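# Assemble the pet carrier: lid on, door shut, upright

## Task

Seat the carrier's top half on its bottom half, fit the door into place and close it, and leave the assembled carrier standing right side up (on the table).

## Robot and tools

Robot: two arms, left_arm and right_arm, each a six-joint arm ending in a two-finger parallel gripper with a wrist camera. Calibrated bases in the scene frame: left_arm at (+0.033, +0.239, 0) m, turned about +0.010 in quat z; right_arm at (-0.003, -0.248, 0) m, about -0.025. A two-camera stand sits behind the arms. Loose parts may get a brief outside nudge now and then.

Frames. Scene frame: origin at table height midway between the nominal bases, +z up, +x forward over the table, +y toward left_arm (arm names do not match image sides). Each arm's reported hand pose, velocities, targets and wrist camera pose are in that arm's own base frame; fixed cameras and the table use the scene frame. The gripper's fingers point along its own +z and close along its y. end_effector_position (m) is the point between the finger pads, about 1 cm short of the tips; orientation is end_effector_quat_wxyz. Printed poses may be off by a few cm, more at long reach.

Row format (used by execute_actions and move): 14 numbers, each in [-1, 1]: left_arm dx, dy, dz, rx, ry, rz, opening, then the same seven for right_arm. Both arms always appear. The six pose numbers are an offset, not a pose: measured along that arm's base axes from its Hand target as it stood when the action or move began, with rotation about the Hand target's position; rx, ry, rz form one rotation vector. Scale: 1.0 = 0.6 m or 180 degrees. A translation longer than 1.0 gets shortened. Offsets never chain from row to row; they chain between calls, so resending the same offset moves further. All six zeros re-requests the current Hand target. Opening is absolute: +1 fully open (0.093 m), -1 closed; a 0 there is a real command, so resend the present value to keep a grip.

execute_actions(actions, cameras): actions is a list of actions; each action is a table of at most 15 rows, one per 1/30 s step, with the final row held if fewer. Each action lasts 0.5 s. Images come back only when actions is empty or cameras names them ("all" or a list; unknown name voids the call).

move(target, speed, blend, opening_speed, grip_force, blocking, cameras): straight-line path from each Hand target to the offset row (or a list of up to 15 rows, all offset from the same starting Hand targets). speed in m/s, 0.002 to 2.9, default 0.25 (rotation up to twice that in rad/s), one value or one per target. blend in m rounds corners of a list; 0 stops at each. opening_speed: rate of the commanded opening on the -1..+1 scale per second, at least 0.2. grip_force: newtons per pad, 10 to 50, one value or one per arm; persists; lower forces close slowly. blocking=false returns after about 0.5 s while motion continues. Moves take at most 10 s of path, ignore obstacles and the other arm, and lag more when fast or nearly stretched. Avoid paths near an arm's own base. The result adds a move: line (done, off_target, moving, held, fault) and limits (paced = pose clipped, held = steps withheld); unnamed arms are done, within 10 mm and 2 degrees.

wait(seconds 0 to 10): lets time pass holding commands; a running move continues. stop(): brakes the running move. zoom_image(camera, region=[x0,y0,x1,y1] pixels, at most 504 by 504) enlarges part of the latest image of cam_head_left, cam_head_right, cam_high, cam_low, cam_left_wrist or cam_right_wrist (all 672x504). finished_scene(scene) ends the scene irreversibly; call it only when the carrier stays assembled without help. read_manual gives only licence text.

Result lines: Hand target (last commanded pose after the controller clips orientation to within 40 degrees of the measured one; next offsets count from it), end_effector_position/quat, Tool commands, grip_measured (+1 open, -1 closed; pads meet near -0.94; add about 0.0208 per mm of object width; may read up to 0.02 high), Joint positions (last number is finger opening in m), Joint torques, Joint velocities (may be omitted when quiet), motor temperatures, step readings for action calls. Grippers often stop short of the target; send the missing distance as a new offset, and check for tilt after each move.

Gripping: to grip a rigid flat part firmly, command about 0.24 below its width reading; keep sending that value to hold; to release, send clearly above the width reading. Large sudden drops in command squeeze hard briefly.

Avoid: parts falling or being left off the table (fails the scene), dropping or releasing moving parts, fast impacts, hard pushes on fixed or heavy items, arms touching each other or one gripper closing on the other's fingers, strain on wrist camera cables, and commanding unreachable poses (motors heat; MOTOR HOT at 75 °C, fold-and-idle fault at 90 °C, collapse at 100 °C). A blocked arm keeps pushing; command its target back past the gripper to relieve it. Time passes while you think.

Each tool is called by a JSON object that holds its "fn" and its "kwargs".

## Session

{"fn": "execute_actions", "kwargs": {"actions": []}}

Scene clock: 0.00 s.
left_arm: end_effector_position=(+0.3733, -0.0623, +0.2714) grip_measured=+1.000 end_effector_quat_wxyz=(+0.642, -0.110, +0.680, -0.336) | right_arm: end_effector_position=(+0.3264, -0.0181, +0.3095) grip_measured=+1.000 end_effector_quat_wxyz=(+0.682, +0.225, +0.668, +0.193)
Joint positions: left_arm=[-0.042 1.121 0.507 0.666 0.279 -0.658 0.093] | right_arm=[-0.061 0.781 0.576 0.21 -0.011 0.601 0.093]
Joint velocities: within noise
Joint torques (N m): no reading
Motor temperatures (°C): left_arm=[29 43 37 45 31 28 30] | right_arm=[27 40 42 34 28 30 27]
Heat: left arm: 45 °C; right arm: 42 °C.
Hand target: left_arm +0.3735, -0.0623, +0.2820; +0.651, -0.106, +0.671, -0.338 | right_arm +0.3262, -0.0180, +0.3123; +0.684, +0.225, +0.667, +0.193
Tool commands: left_gripper/opening=+1.0 right_gripper/opening=+1.0

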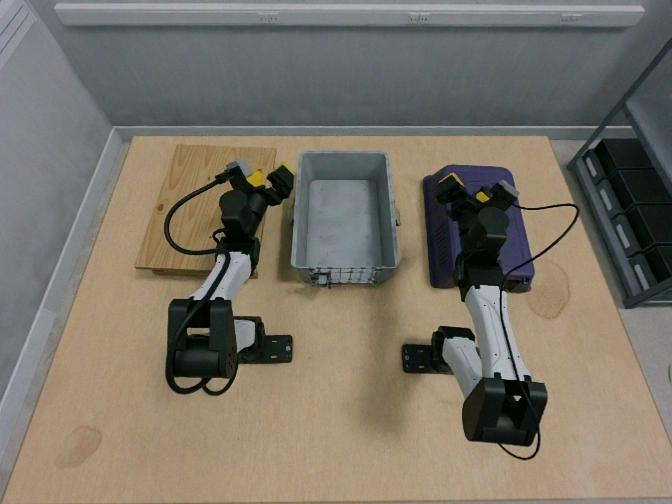

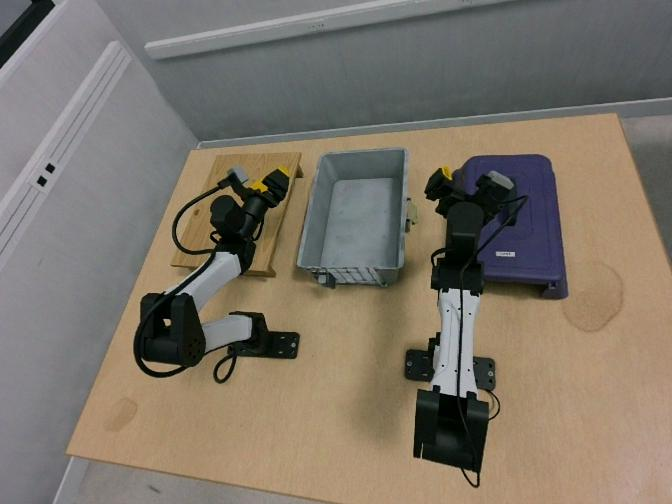

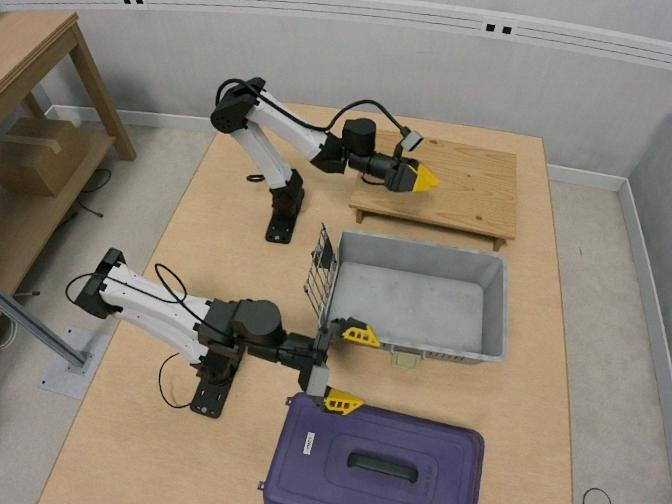

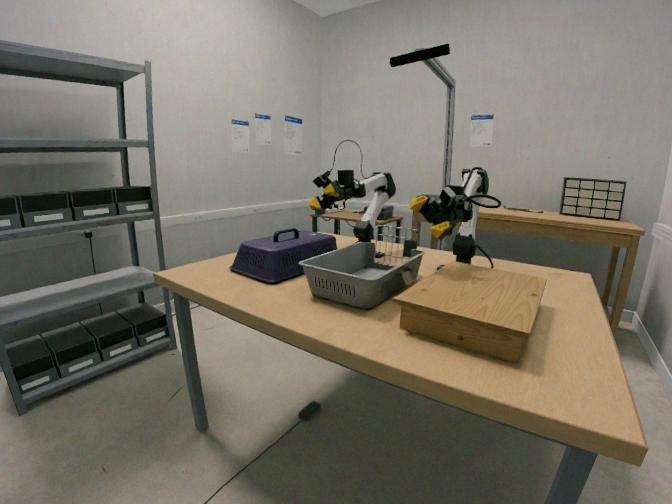

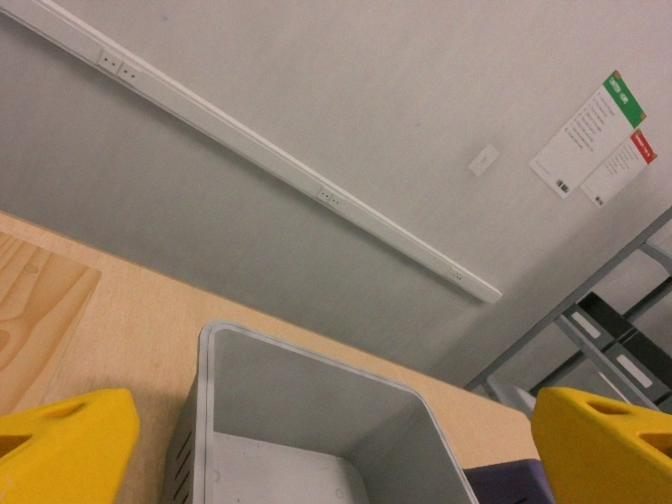

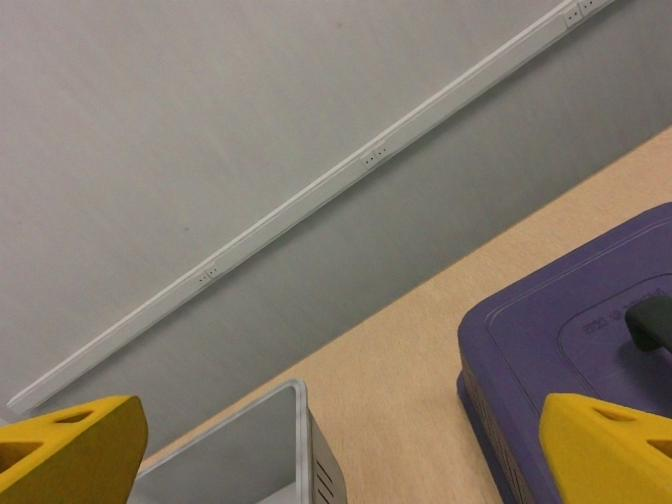

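{"fn": "zoom_image", "kwargs": {"camera": "cam_high", "region": [260, 200, 520, 400]}}

{"fn": "zoom_image", "kwargs": {"camera": "cam_low", "region": [220, 150, 470, 330]}}

{"fn": "zoom_image", "kwargs": {"camera": "cam_head_left", "region": [270, 130, 420, 300]}}

{"fn": "zoom_image", "kwargs": {"camera": "cam_head_right", "region": [290, 130, 590, 310]}}

{"fn": "zoom_image", "kwargs": {"camera": "cam_high", "region": [240, 370, 500, 504]}}

Scaled by 1.938 from the camera's 672x504 image, which has a finer 960x720 frame.

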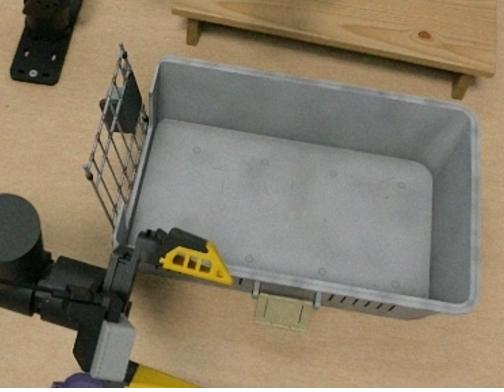

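Scaled by 2.016 from the camera's 672x504 image, which has a finer 960x720 frame.

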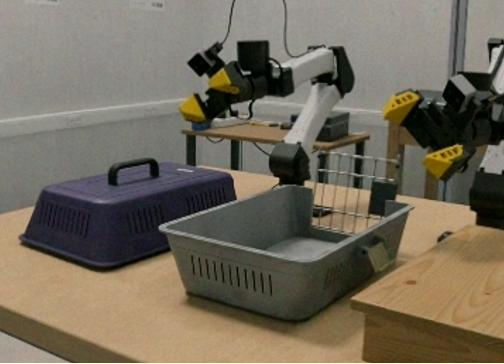

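Scaled by 2.965 from the camera's 672x504 image, which has a finer 960x720 frame.

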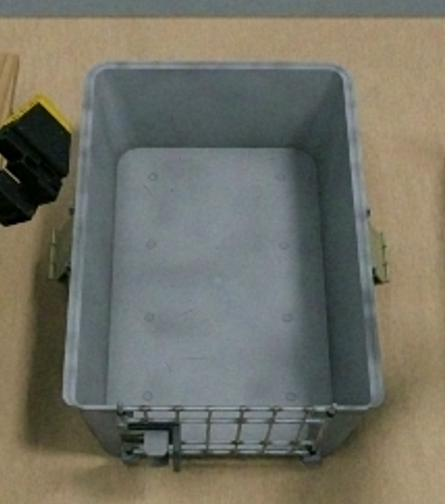

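Scaled by 1.680 from the camera's 672x504 image, which has a finer 960x720 frame.

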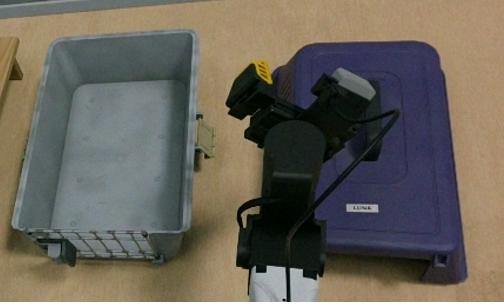

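Scaled by 1.938 from the camera's 672x504 image, which has a finer 960x720 frame.

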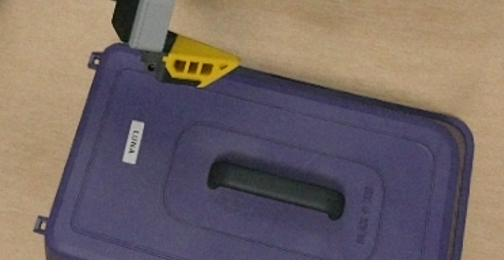

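{"fn": "move", "kwargs": {"target": [-0.406,-0.096,0.03,0.298,0.1,-0.199,1,-0.29,0,0.05,0,0,0,1], "cameras": ["all"]}}

Scene clock: 55.20 s.
left_arm: end_effector_position=(+0.1284, -0.1195, +0.2912) grip_measured=+1.000 end_effector_quat_wxyz=(+0.383, +0.350, +0.839, -0.163) | right_arm: end_effector_position=(+0.1563, -0.0163, +0.3379) grip_measured=+1.000 end_effector_quat_wxyz=(+0.686, +0.242, +0.664, +0.176)
Joint positions: left_arm=[-0.621 0.659 1.185 -1.247 0.134 0.109 0.093] | right_arm=[-0.025 0.102 0.759 -0.655 0.074 0.601 0.093]
Joint torques (N m): left_arm=[-1.22 2.62 9.88 2.14 -0.08 -0.03] | right_arm=[0.94 3.4 6.5 1.79 0.13 -0.14]
Motor temperatures (°C): left_arm=[29 42 44 48 30 28 29] | right_arm=[27 38 51 41 27 29 26]
Heat: left arm: 48 °C; right arm: 51 °C.
Hand target: left_arm +0.1299, -0.1199, +0.3000; +0.390, +0.347, +0.837, -0.162 | right_arm +0.1521, -0.0180, +0.3424; +0.684, +0.225, +0.667, +0.193
Off the commanded pose: left_arm 0.009 m, 1 deg | right_arm 0.006 m, 3 deg.
move: off_target (right_arm)

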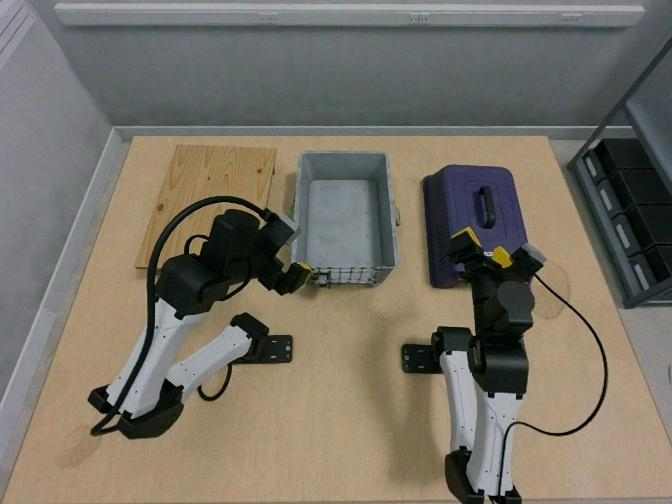

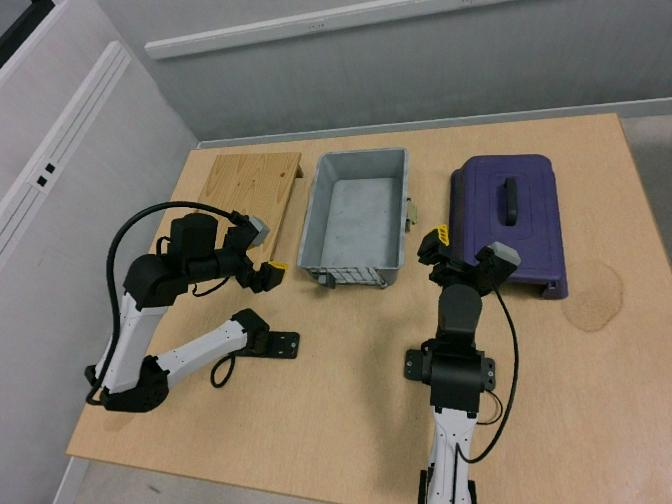

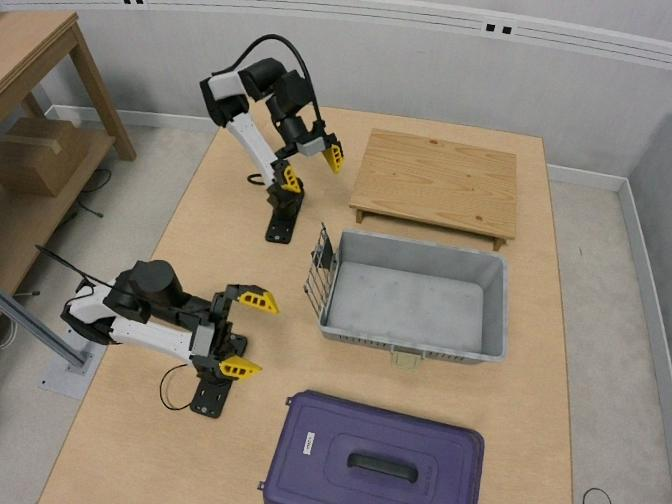

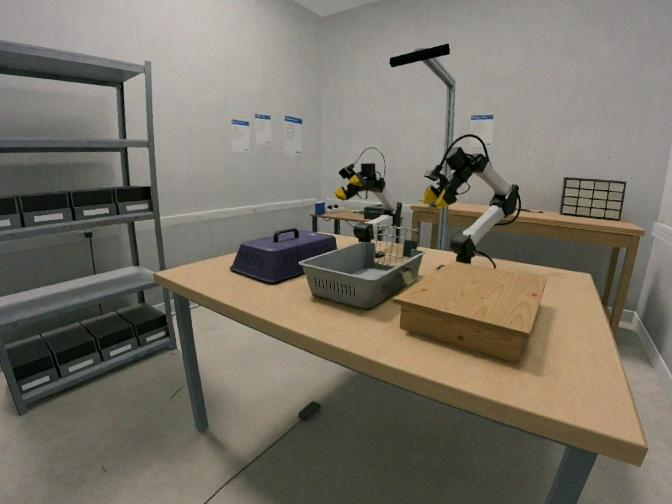

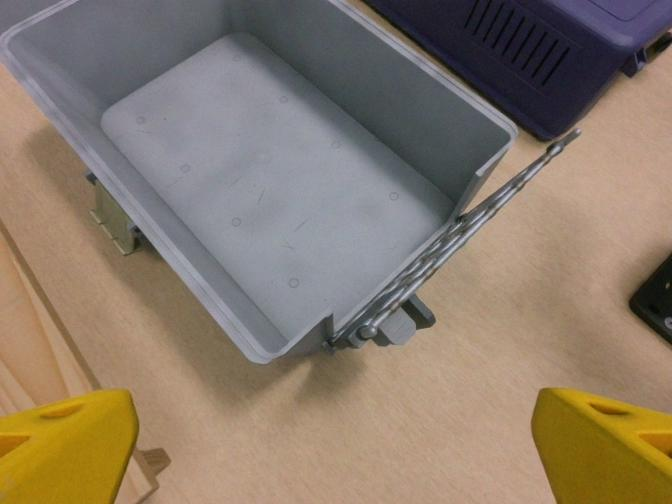

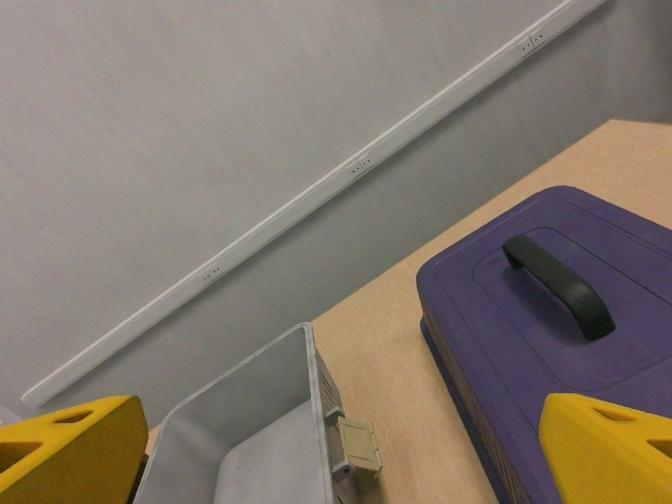

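{"fn": "zoom_image", "kwargs": {"camera": "cam_left_wrist", "region": [300, 100, 600, 380]}}

{"fn": "zoom_image", "kwargs": {"camera": "cam_head_left", "region": [280, 230, 420, 310]}}

{"fn": "zoom_image", "kwargs": {"camera": "cam_high", "region": [280, 200, 420, 370]}}

{"fn": "zoom_image", "kwargs": {"camera": "cam_low", "region": [300, 200, 440, 310]}}

Scaled by 1.680 from the camera's 672x504 image, which has a finer 960x720 frame.

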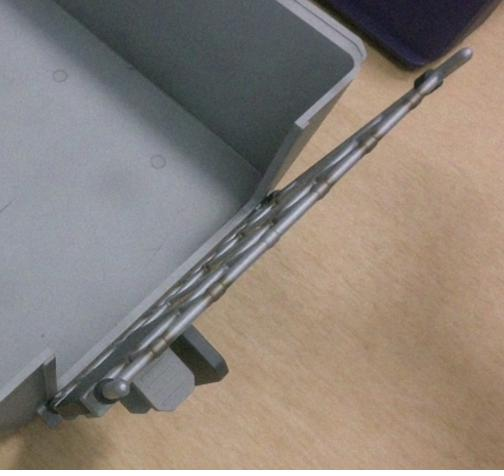

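Scaled by 3.600 from the camera's 672x504 image, which has a finer 960x720 frame.

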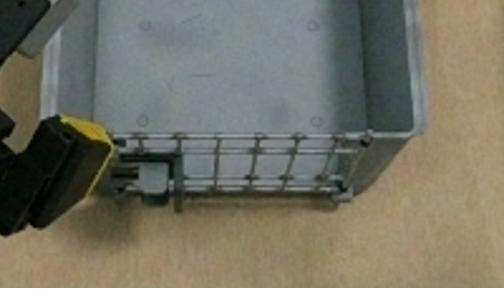

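Scaled by 2.965 from the camera's 672x504 image, which has a finer 960x720 frame.

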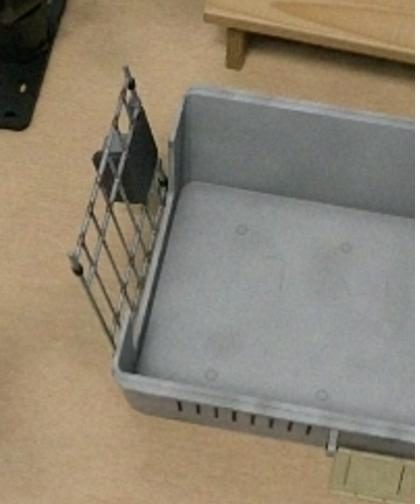

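Scaled by 3.600 from the camera's 672x504 image, which has a finer 960x720 frame.

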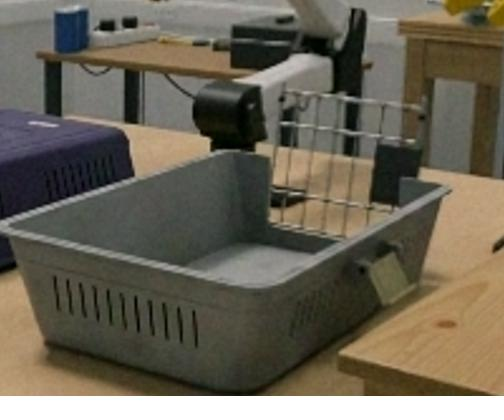

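{"fn": "move", "kwargs": {"target": [0,0,0,0,0,0,1,-0.053,0.113,-0.103,-0.157,0.172,-0.05,1], "cameras": ["cam_right_wrist"]}}

{"fn": "zoom_image", "kwargs": {"camera": "cam_right_wrist", "region": [100, 80, 600, 450]}}

Scene clock: 93.57 s.
left_arm: end_effector_position=(+0.1284, -0.1194, +0.2912) grip_measured=+1.000 end_effector_quat_wxyz=(+0.383, +0.350, +0.839, -0.163) | right_arm: end_effector_position=(+0.1191, +0.0477, +0.2842) grip_measured=+1.000 end_effector_quat_wxyz=(+0.573, +0.131, +0.804, -0.086)
Joint positions: left_arm=[-0.621 0.659 1.185 -1.247 0.133 0.108 0.093] | right_arm=[-1.246 0.088 1.107 -1.548 -0.864 -0.405 0.093]
Joint torques (N m): left_arm=[-1.28 2.62 9.87 2.15 -0.08 -0.02] | right_arm=[-0.61 5.22 2.18 1.42 -0.31 -0.18]
Heat: left arm: 48 °C; right arm: 47 °C.
Hand target: left_arm +0.1299, -0.1199, +0.3000; +0.390, +0.347, +0.837, -0.162 | right_arm +0.1203, +0.0498, +0.2806; +0.529, +0.147, +0.830, -0.093
Off the commanded pose: left_arm 0.009 m, 1 deg | right_arm 0.004 m, 6 deg.
shoulder posture changed (right arm): the wrist came as close to joint 1's axis as it can, and the arm is now in the other of its two shoulder postures.
joint sent to its limit (right arm) — joint 4 (wrist pitch), lower limit. The joint targets are off in orientation, not in position.
move: off_target (right_arm)
Images, in order (width x height): cam_right_wrist 672x504.

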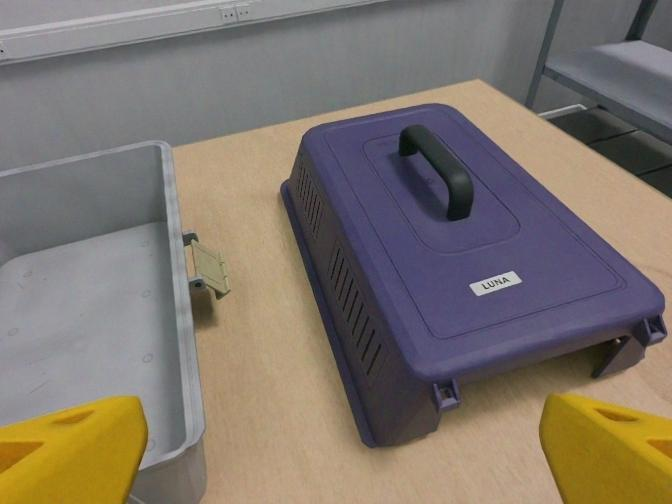

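Scaled by 1.008 from the camera's 672x504 image, which has a finer 960x720 frame.

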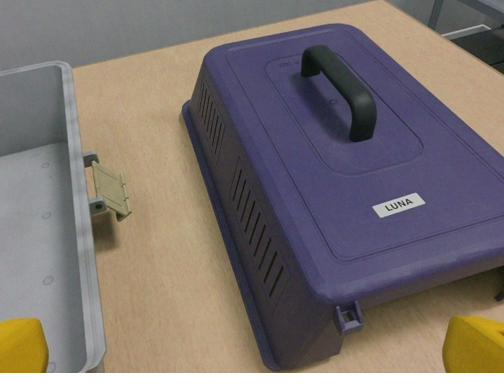

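{"fn": "move", "kwargs": {"target": [0,0,0,0,0,0,1,0.083,-0.017,-0.1,0.020,-0.057,0.443,1], "cameras": ["cam_right_wrist","cam_head_left"]}}

{"fn": "zoom_image", "kwargs": {"camera": "cam_right_wrist", "region": [100, 100, 500, 450]}}

Scene clock: 143.37 s.
left_arm: end_effector_position=(+0.1284, -0.1194, +0.2912) grip_measured=+1.000 end_effector_quat_wxyz=(+0.383, +0.350, +0.839, -0.163) | right_arm: end_effector_position=(+0.1725, +0.0406, +0.2174) grip_measured=+1.000 end_effector_quat_wxyz=(+0.511, -0.340, +0.767, +0.184)
Joint positions: left_arm=[-0.621 0.659 1.185 -1.247 0.133 0.108 0.093] | right_arm=[-0.818 0.841 0.801 -1.551 -1.149 -1.667 0.093]
Joint torques (N m): left_arm=[-1.28 2.62 9.88 2.14 -0.08 -0.02] | right_arm=[1.01 0.36 7.06 0.05 -0.39 -0.26]
Motor temperatures (°C): left_arm=[29 40 46 48 29 27 27] | right_arm=[27 40 43 35 26 28 25]
Heat: left arm: 48 °C; right arm: 43 °C.
Hand target: left_arm +0.1299, -0.1199, +0.3000; +0.390, +0.347, +0.837, -0.162 | right_arm +0.1701, +0.0396, +0.2206; +0.528, -0.396, +0.687, +0.304
Off the commanded pose: left_arm 0.009 m, 1 deg | right_arm 0.004 m, 18 deg.
shoulder posture changed (right arm): the wrist came as close to joint 1's axis as it can, and the arm is now in the other of its two shoulder postures.
joint sent to its limit (right arm) — joint 4 (wrist pitch), lower limit. The joint targets are off in orientation, not in position.
move: off_target (right_arm); limits=paced
Images, in order (width x height): cam_head_left 672x504, cam_right_wrist 672x504.

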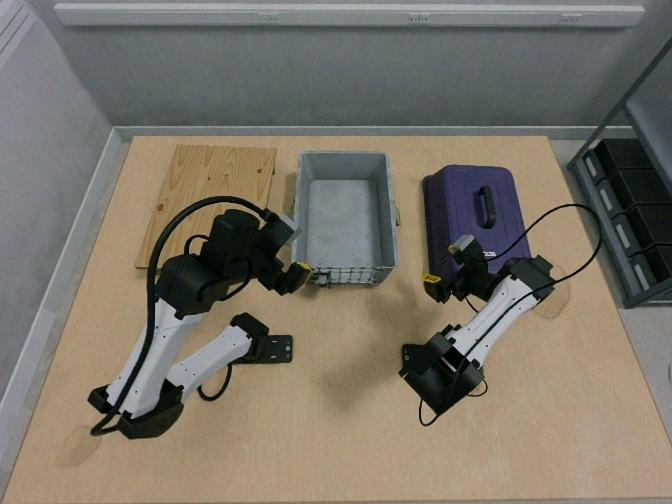

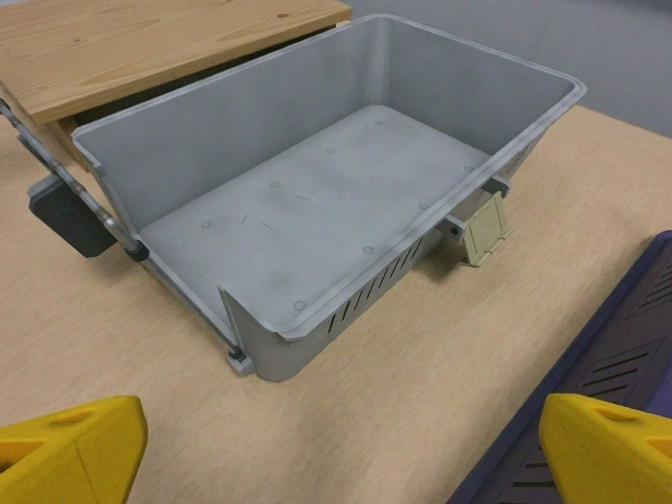

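Scaled by 1.260 from the camera's 672x504 image, which has a finer 960x720 frame.

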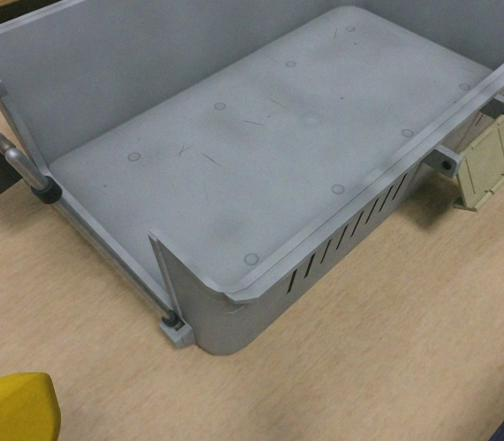

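{"fn": "zoom_image", "kwargs": {"camera": "cam_head_left", "region": [280, 230, 420, 310]}}

{"fn": "zoom_image", "kwargs": {"camera": "cam_right_wrist", "region": [0, 80, 260, 400]}}

{"fn": "execute_actions", "kwargs": {"actions": [], "cameras": ["all"]}}

Scaled by 3.600 from the camera's 672x504 image, which has a finer 960x720 frame.

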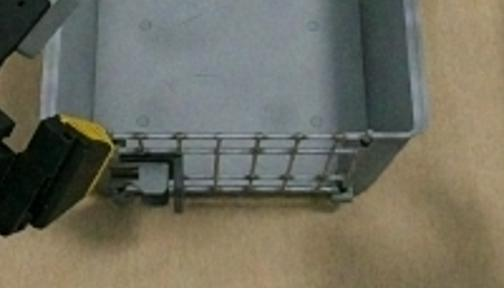

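Scaled by 1.575 from the camera's 672x504 image, which has a finer 960x720 frame.

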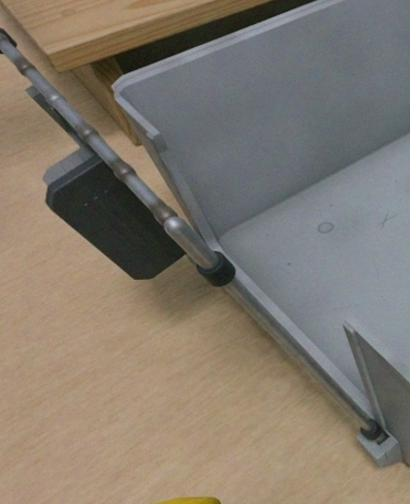

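Scene clock: 173.37 s.
left_arm: end_effector_position=(+0.1284, -0.1194, +0.2912) grip_measured=+1.000 end_effector_quat_wxyz=(+0.383, +0.350, +0.839, -0.163) | right_arm: end_effector_position=(+0.1724, +0.0406, +0.2173) grip_measured=+1.000 end_effector_quat_wxyz=(+0.511, -0.341, +0.767, +0.183)
Joint positions: left_arm=[-0.621 0.659 1.185 -1.247 0.133 0.108 0.093] | right_arm=[-0.818 0.841 0.801 -1.551 -1.148 -1.668 0.093]
Joint velocities: within noise
Joint torques (N m): left_arm=[-1.28 2.62 9.88 2.14 -0.08 -0.03] | right_arm=[1.01 0.36 7.06 0.05 -0.42 -0.22]
Motor temperatures (°C): left_arm=[29 39 46 48 29 27 27] | right_arm=[27 37 47 31 26 28 25]
Heat: left arm: 48 °C; right arm: 47 °C.
Hand target: left_arm +0.1299, -0.1199, +0.3000; +0.390, +0.347, +0.837, -0.162 | right_arm +0.1701, +0.0395, +0.2206; +0.528, -0.396, +0.687, +0.304
Tool commands: left_gripper/opening=+1.0 right_gripper/opening=+1.0
Off the commanded pose: left_arm 0.009 m, 1 deg | right_arm 0.004 m, 18 deg.

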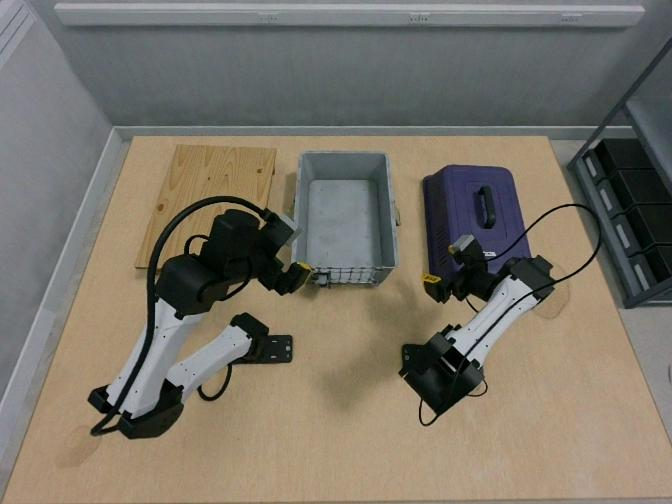

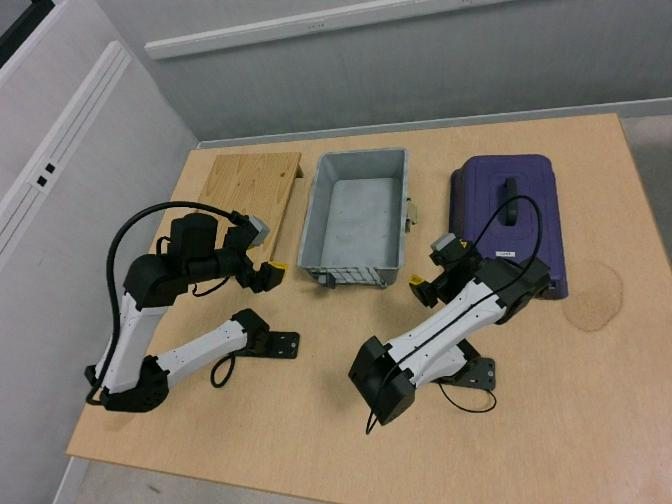

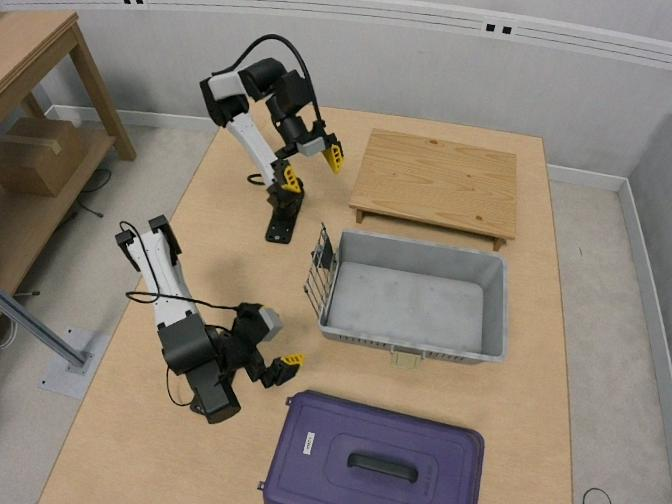

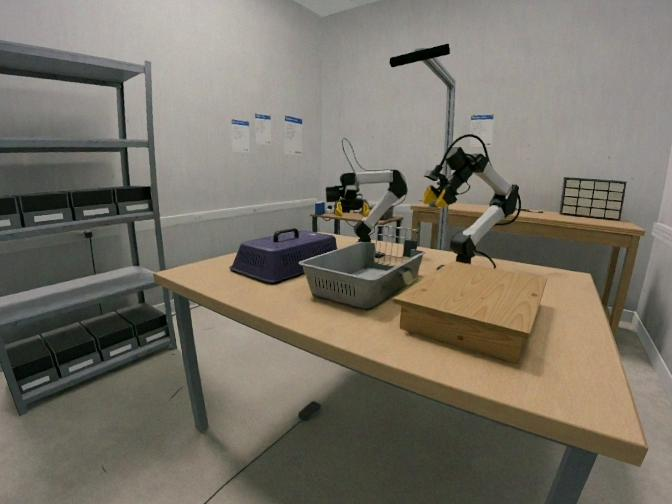

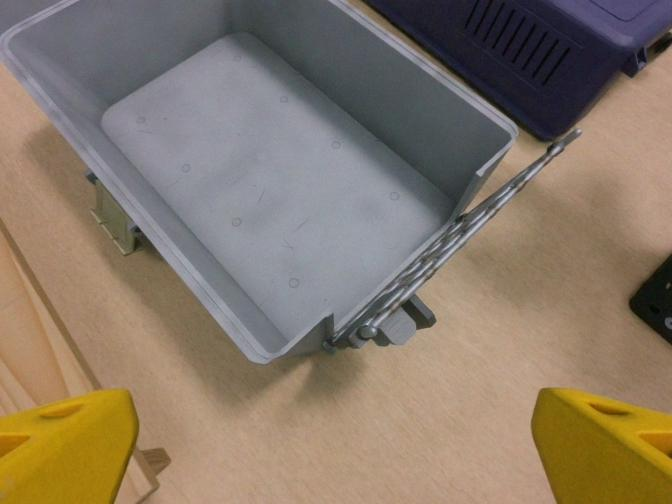

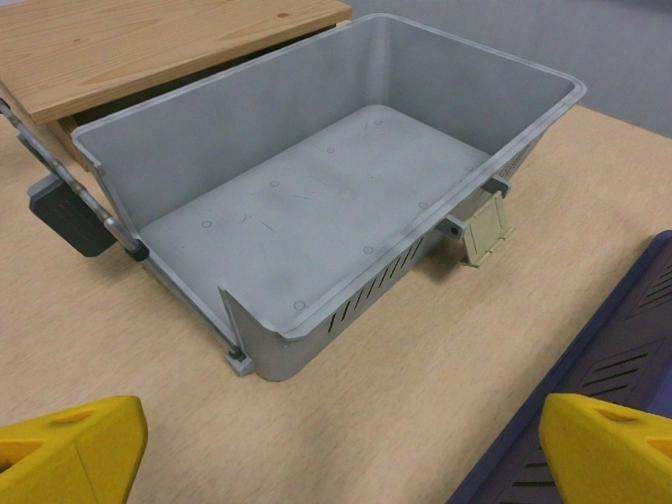

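{"fn": "move", "kwargs": {"target": [0,0,0,0,0,0,1,0.217,-0.25,0.267,-0.217,0.376,-0.282,1], "cameras": ["cam_right_wrist","cam_head_right","cam_high"]}}

Scene clock: 260.63 s.
left_arm: end_effector_position=(+0.1284, -0.1194, +0.2912) grip_measured=+1.000 end_effector_quat_wxyz=(+0.383, +0.350, +0.839, -0.163) | right_arm: end_effector_position=(+0.2993, -0.1110, +0.3785) grip_measured=+1.000 end_effector_quat_wxyz=(+0.303, -0.002, +0.947, -0.106)
Joint positions: left_arm=[-0.621 0.659 1.185 -1.247 0.133 0.108 0.093] | right_arm=[-0.364 1.534 2.169 -1.552 -0.018 -0.363 0.093]
Joint torques (N m): left_arm=[-1.28 2.62 9.88 2.15 -0.08 -0.02] | right_arm=[1.01 -4.53 6.08 1.26 0.11 0]
Heat: left arm: 47 °C; right arm: 50 °C.
Hand target: left_arm +0.1299, -0.1199, +0.3000; +0.390, +0.347, +0.837, -0.162 | right_arm +0.3004, -0.1105, +0.3807; -0.001, -0.001, +1.000, +0.000
Off the commanded pose: left_arm 0.009 m, 1 deg | right_arm 0.003 m, 37 deg.
joint sent to its limit (right arm) — joint 4 (wrist pitch), lower limit. The joint targets are off in orientation, not in position.
move: off_target (right_arm)
Images, in order (width x height): cam_head_right 672x504, cam_high 672x504, cam_right_wrist 672x504.

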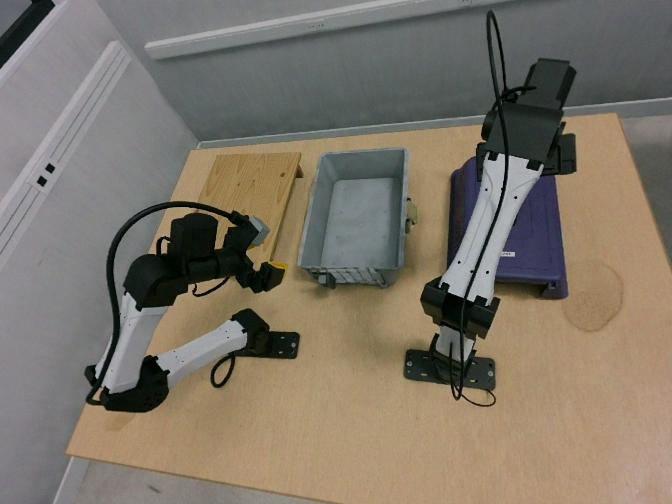

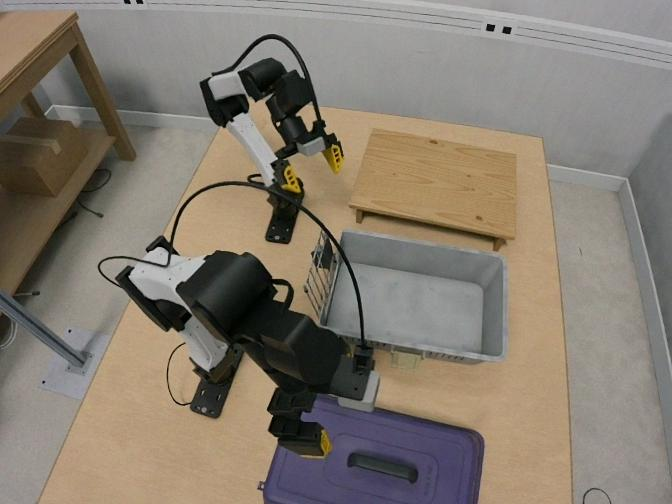

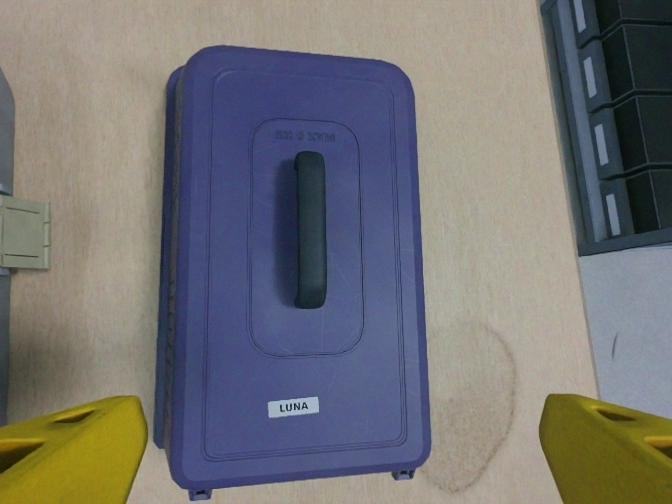

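{"fn": "move", "kwargs": {"target": [0,0,0,0,0,0,1,0.144,-0.054,-0.25,0,-0.222,0,1], "cameras": ["cam_right_wrist","cam_high"]}}

Scene clock: 326.33 s.
left_arm: end_effector_position=(+0.1284, -0.1194, +0.2912) grip_measured=+1.000 end_effector_quat_wxyz=(+0.383, +0.350, +0.839, -0.163) | right_arm: end_effector_position=(+0.3866, -0.1418, +0.2302) grip_measured=+1.000 end_effector_quat_wxyz=(+0.337, -0.001, +0.942, -0.003)
Joint positions: left_arm=[-0.621 0.659 1.185 -1.247 0.133 0.108 0.093] | right_arm=[-0.467 1.574 1.503 -0.865 -0.285 -0.374 0.093]
Joint torques (N m): left_arm=[-1.28 2.62 9.88 2.14 -0.08 -0.02] | right_arm=[-0.35 -7.84 6.22 1.37 -0.25 -0.14]
Heat: left arm: 47 °C; right arm: 48 °C.
Hand target: left_arm +0.1299, -0.1199, +0.3000; +0.390, +0.347, +0.837, -0.162 | right_arm +0.3868, -0.1428, +0.2307; +0.341, -0.001, +0.940, +0.000
Off the commanded pose: left_arm 0.009 m, 1 deg | right_arm 0.001 m, 1 deg.
move: done
Images, in order (width x height): cam_high 672x504, cam_right_wrist 672x504.

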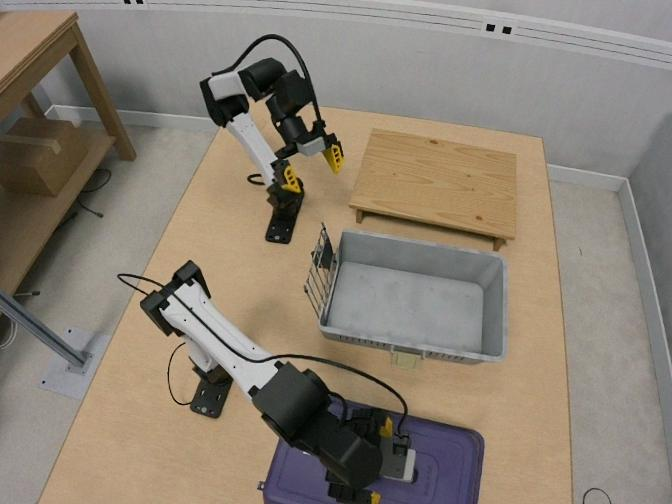

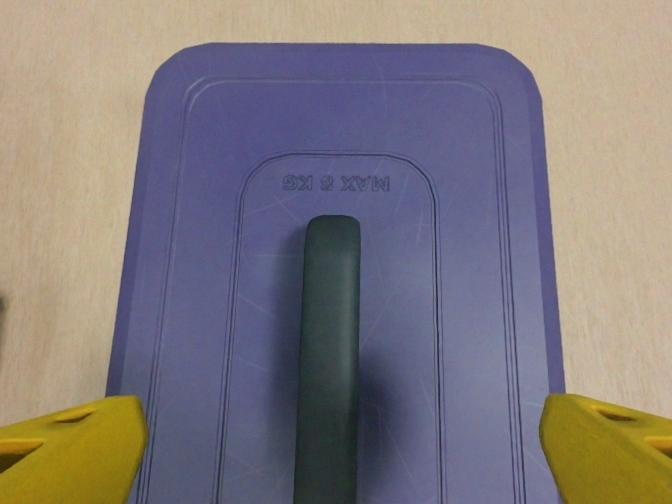

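{"fn": "move", "kwargs": {"target": [0,0,0,0,0,0,1,0.017,0.006,-0.158,0,0,0,1], "speed": 0.12, "cameras": ["cam_right_wrist","cam_low"]}}

{"fn": "zoom_image", "kwargs": {"camera": "cam_low", "region": [220, 200, 370, 310]}}

Scene clock: 347.30 s.
left_arm: end_effector_position=(+0.1284, -0.1194, +0.2912) grip_measured=+1.000 end_effector_quat_wxyz=(+0.383, +0.350, +0.839, -0.163) | right_arm: end_effector_position=(+0.3964, -0.1431, +0.1461) grip_measured=+1.000 end_effector_quat_wxyz=(+0.350, -0.002, +0.937, -0.007)
Joint positions: left_arm=[-0.621 0.659 1.185 -1.247 0.133 0.108 0.093] | right_arm=[-0.459 1.591 1.167 -0.481 -0.284 -0.365 0.093]
Joint torques (N m): left_arm=[-1.28 2.62 9.88 2.15 -0.08 -0.02] | right_arm=[1.03 -6.52 5.59 1.39 -0.11 -0.02]
Heat: left arm: 47 °C; right arm: 47 °C.
Hand target: left_arm +0.1299, -0.1199, +0.3000; +0.390, +0.347, +0.837, -0.162 | right_arm +0.3970, -0.1393, +0.1360; +0.341, -0.001, +0.940, +0.000
Off the commanded pose: left_arm 0.009 m, 1 deg | right_arm 0.011 m, 1 deg.
move: off_target (right_arm)
Images, in order (width x height): cam_low 672x504, cam_right_wrist 672x504.

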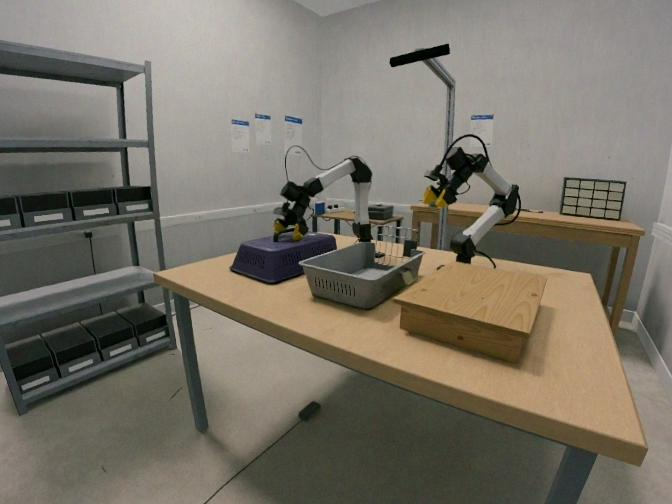

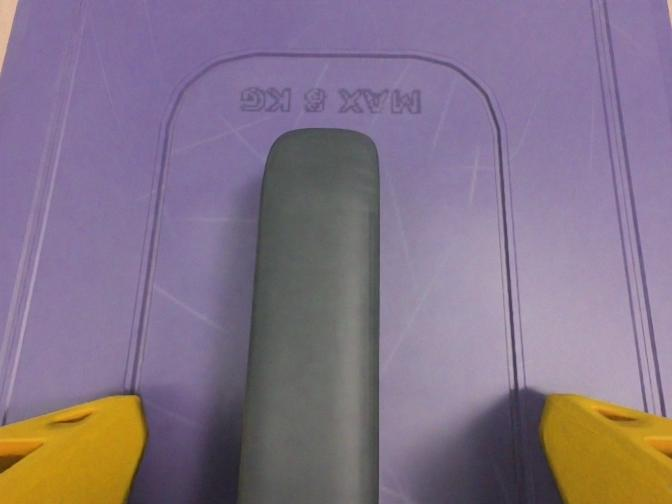

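Scaled by 3.360 from the camera's 672x504 image, which has a finer 960x720 frame.

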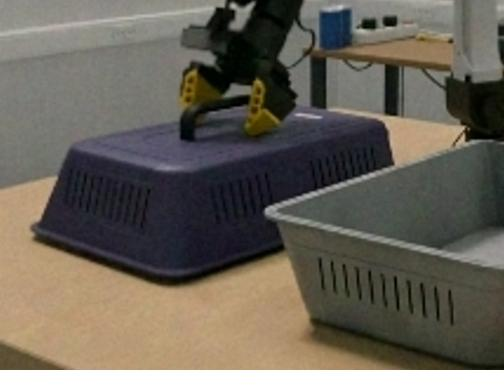

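{"fn": "move", "kwargs": {"target": [[0,0,0,0,0,0,1,0,0.004,0.025,0,0,0,1],[0,0,0,0,0,0,1,0,0.004,0.025,0,0,0,-0.9]], "speed": 0.1, "opening_speed": 0.6, "cameras": ["cam_right_wrist","cam_low"]}}

Scene clock: 358.80 s.
left_arm: end_effector_position=(+0.1284, -0.1194, +0.2912) grip_measured=+1.000 end_effector_quat_wxyz=(+0.383, +0.350, +0.839, -0.163) | right_arm: end_effector_position=(+0.3939, -0.1387, +0.1458) grip_measured=-0.629 end_effector_quat_wxyz=(+0.340, +0.000, +0.940, +0.000)
Joint positions: left_arm=[-0.621 0.659 1.185 -1.247 0.133 0.108 0.093] | right_arm=[-0.451 1.591 1.179 -0.517 -0.283 -0.356 0.015]
Joint torques (N m): left_arm=[-1.28 2.62 9.88 2.15 -0.08 -0.02] | right_arm=[0.96 -7.73 8.27 1.16 -0.09 -0.05]
Heat: left arm: 47 °C; right arm: 47 °C.
Hand target: left_arm +0.1299, -0.1199, +0.3000; +0.390, +0.347, +0.837, -0.162 | right_arm +0.3970, -0.1370, +0.1510; +0.341, -0.001, +0.940, +0.000
Off the commanded pose: left_arm 0.009 m, 1 deg | right_arm 0.006 m, 0 deg.
move: done
Images, in order (width x height): cam_low 672x504, cam_right_wrist 672x504.

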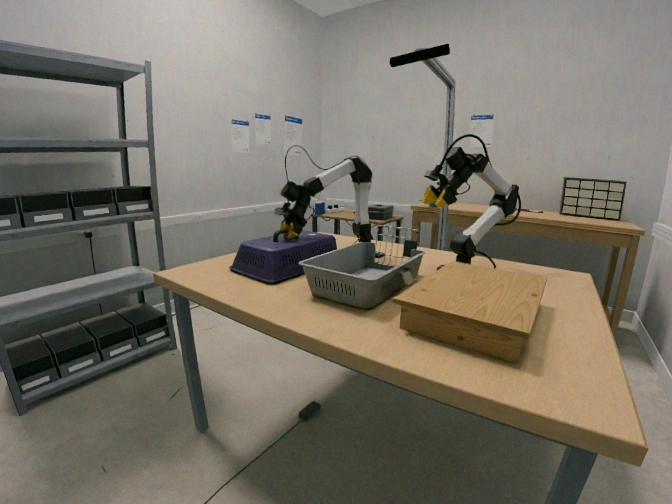

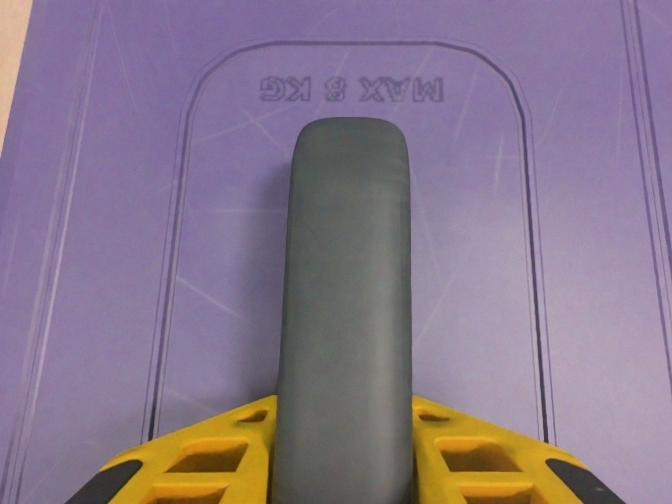

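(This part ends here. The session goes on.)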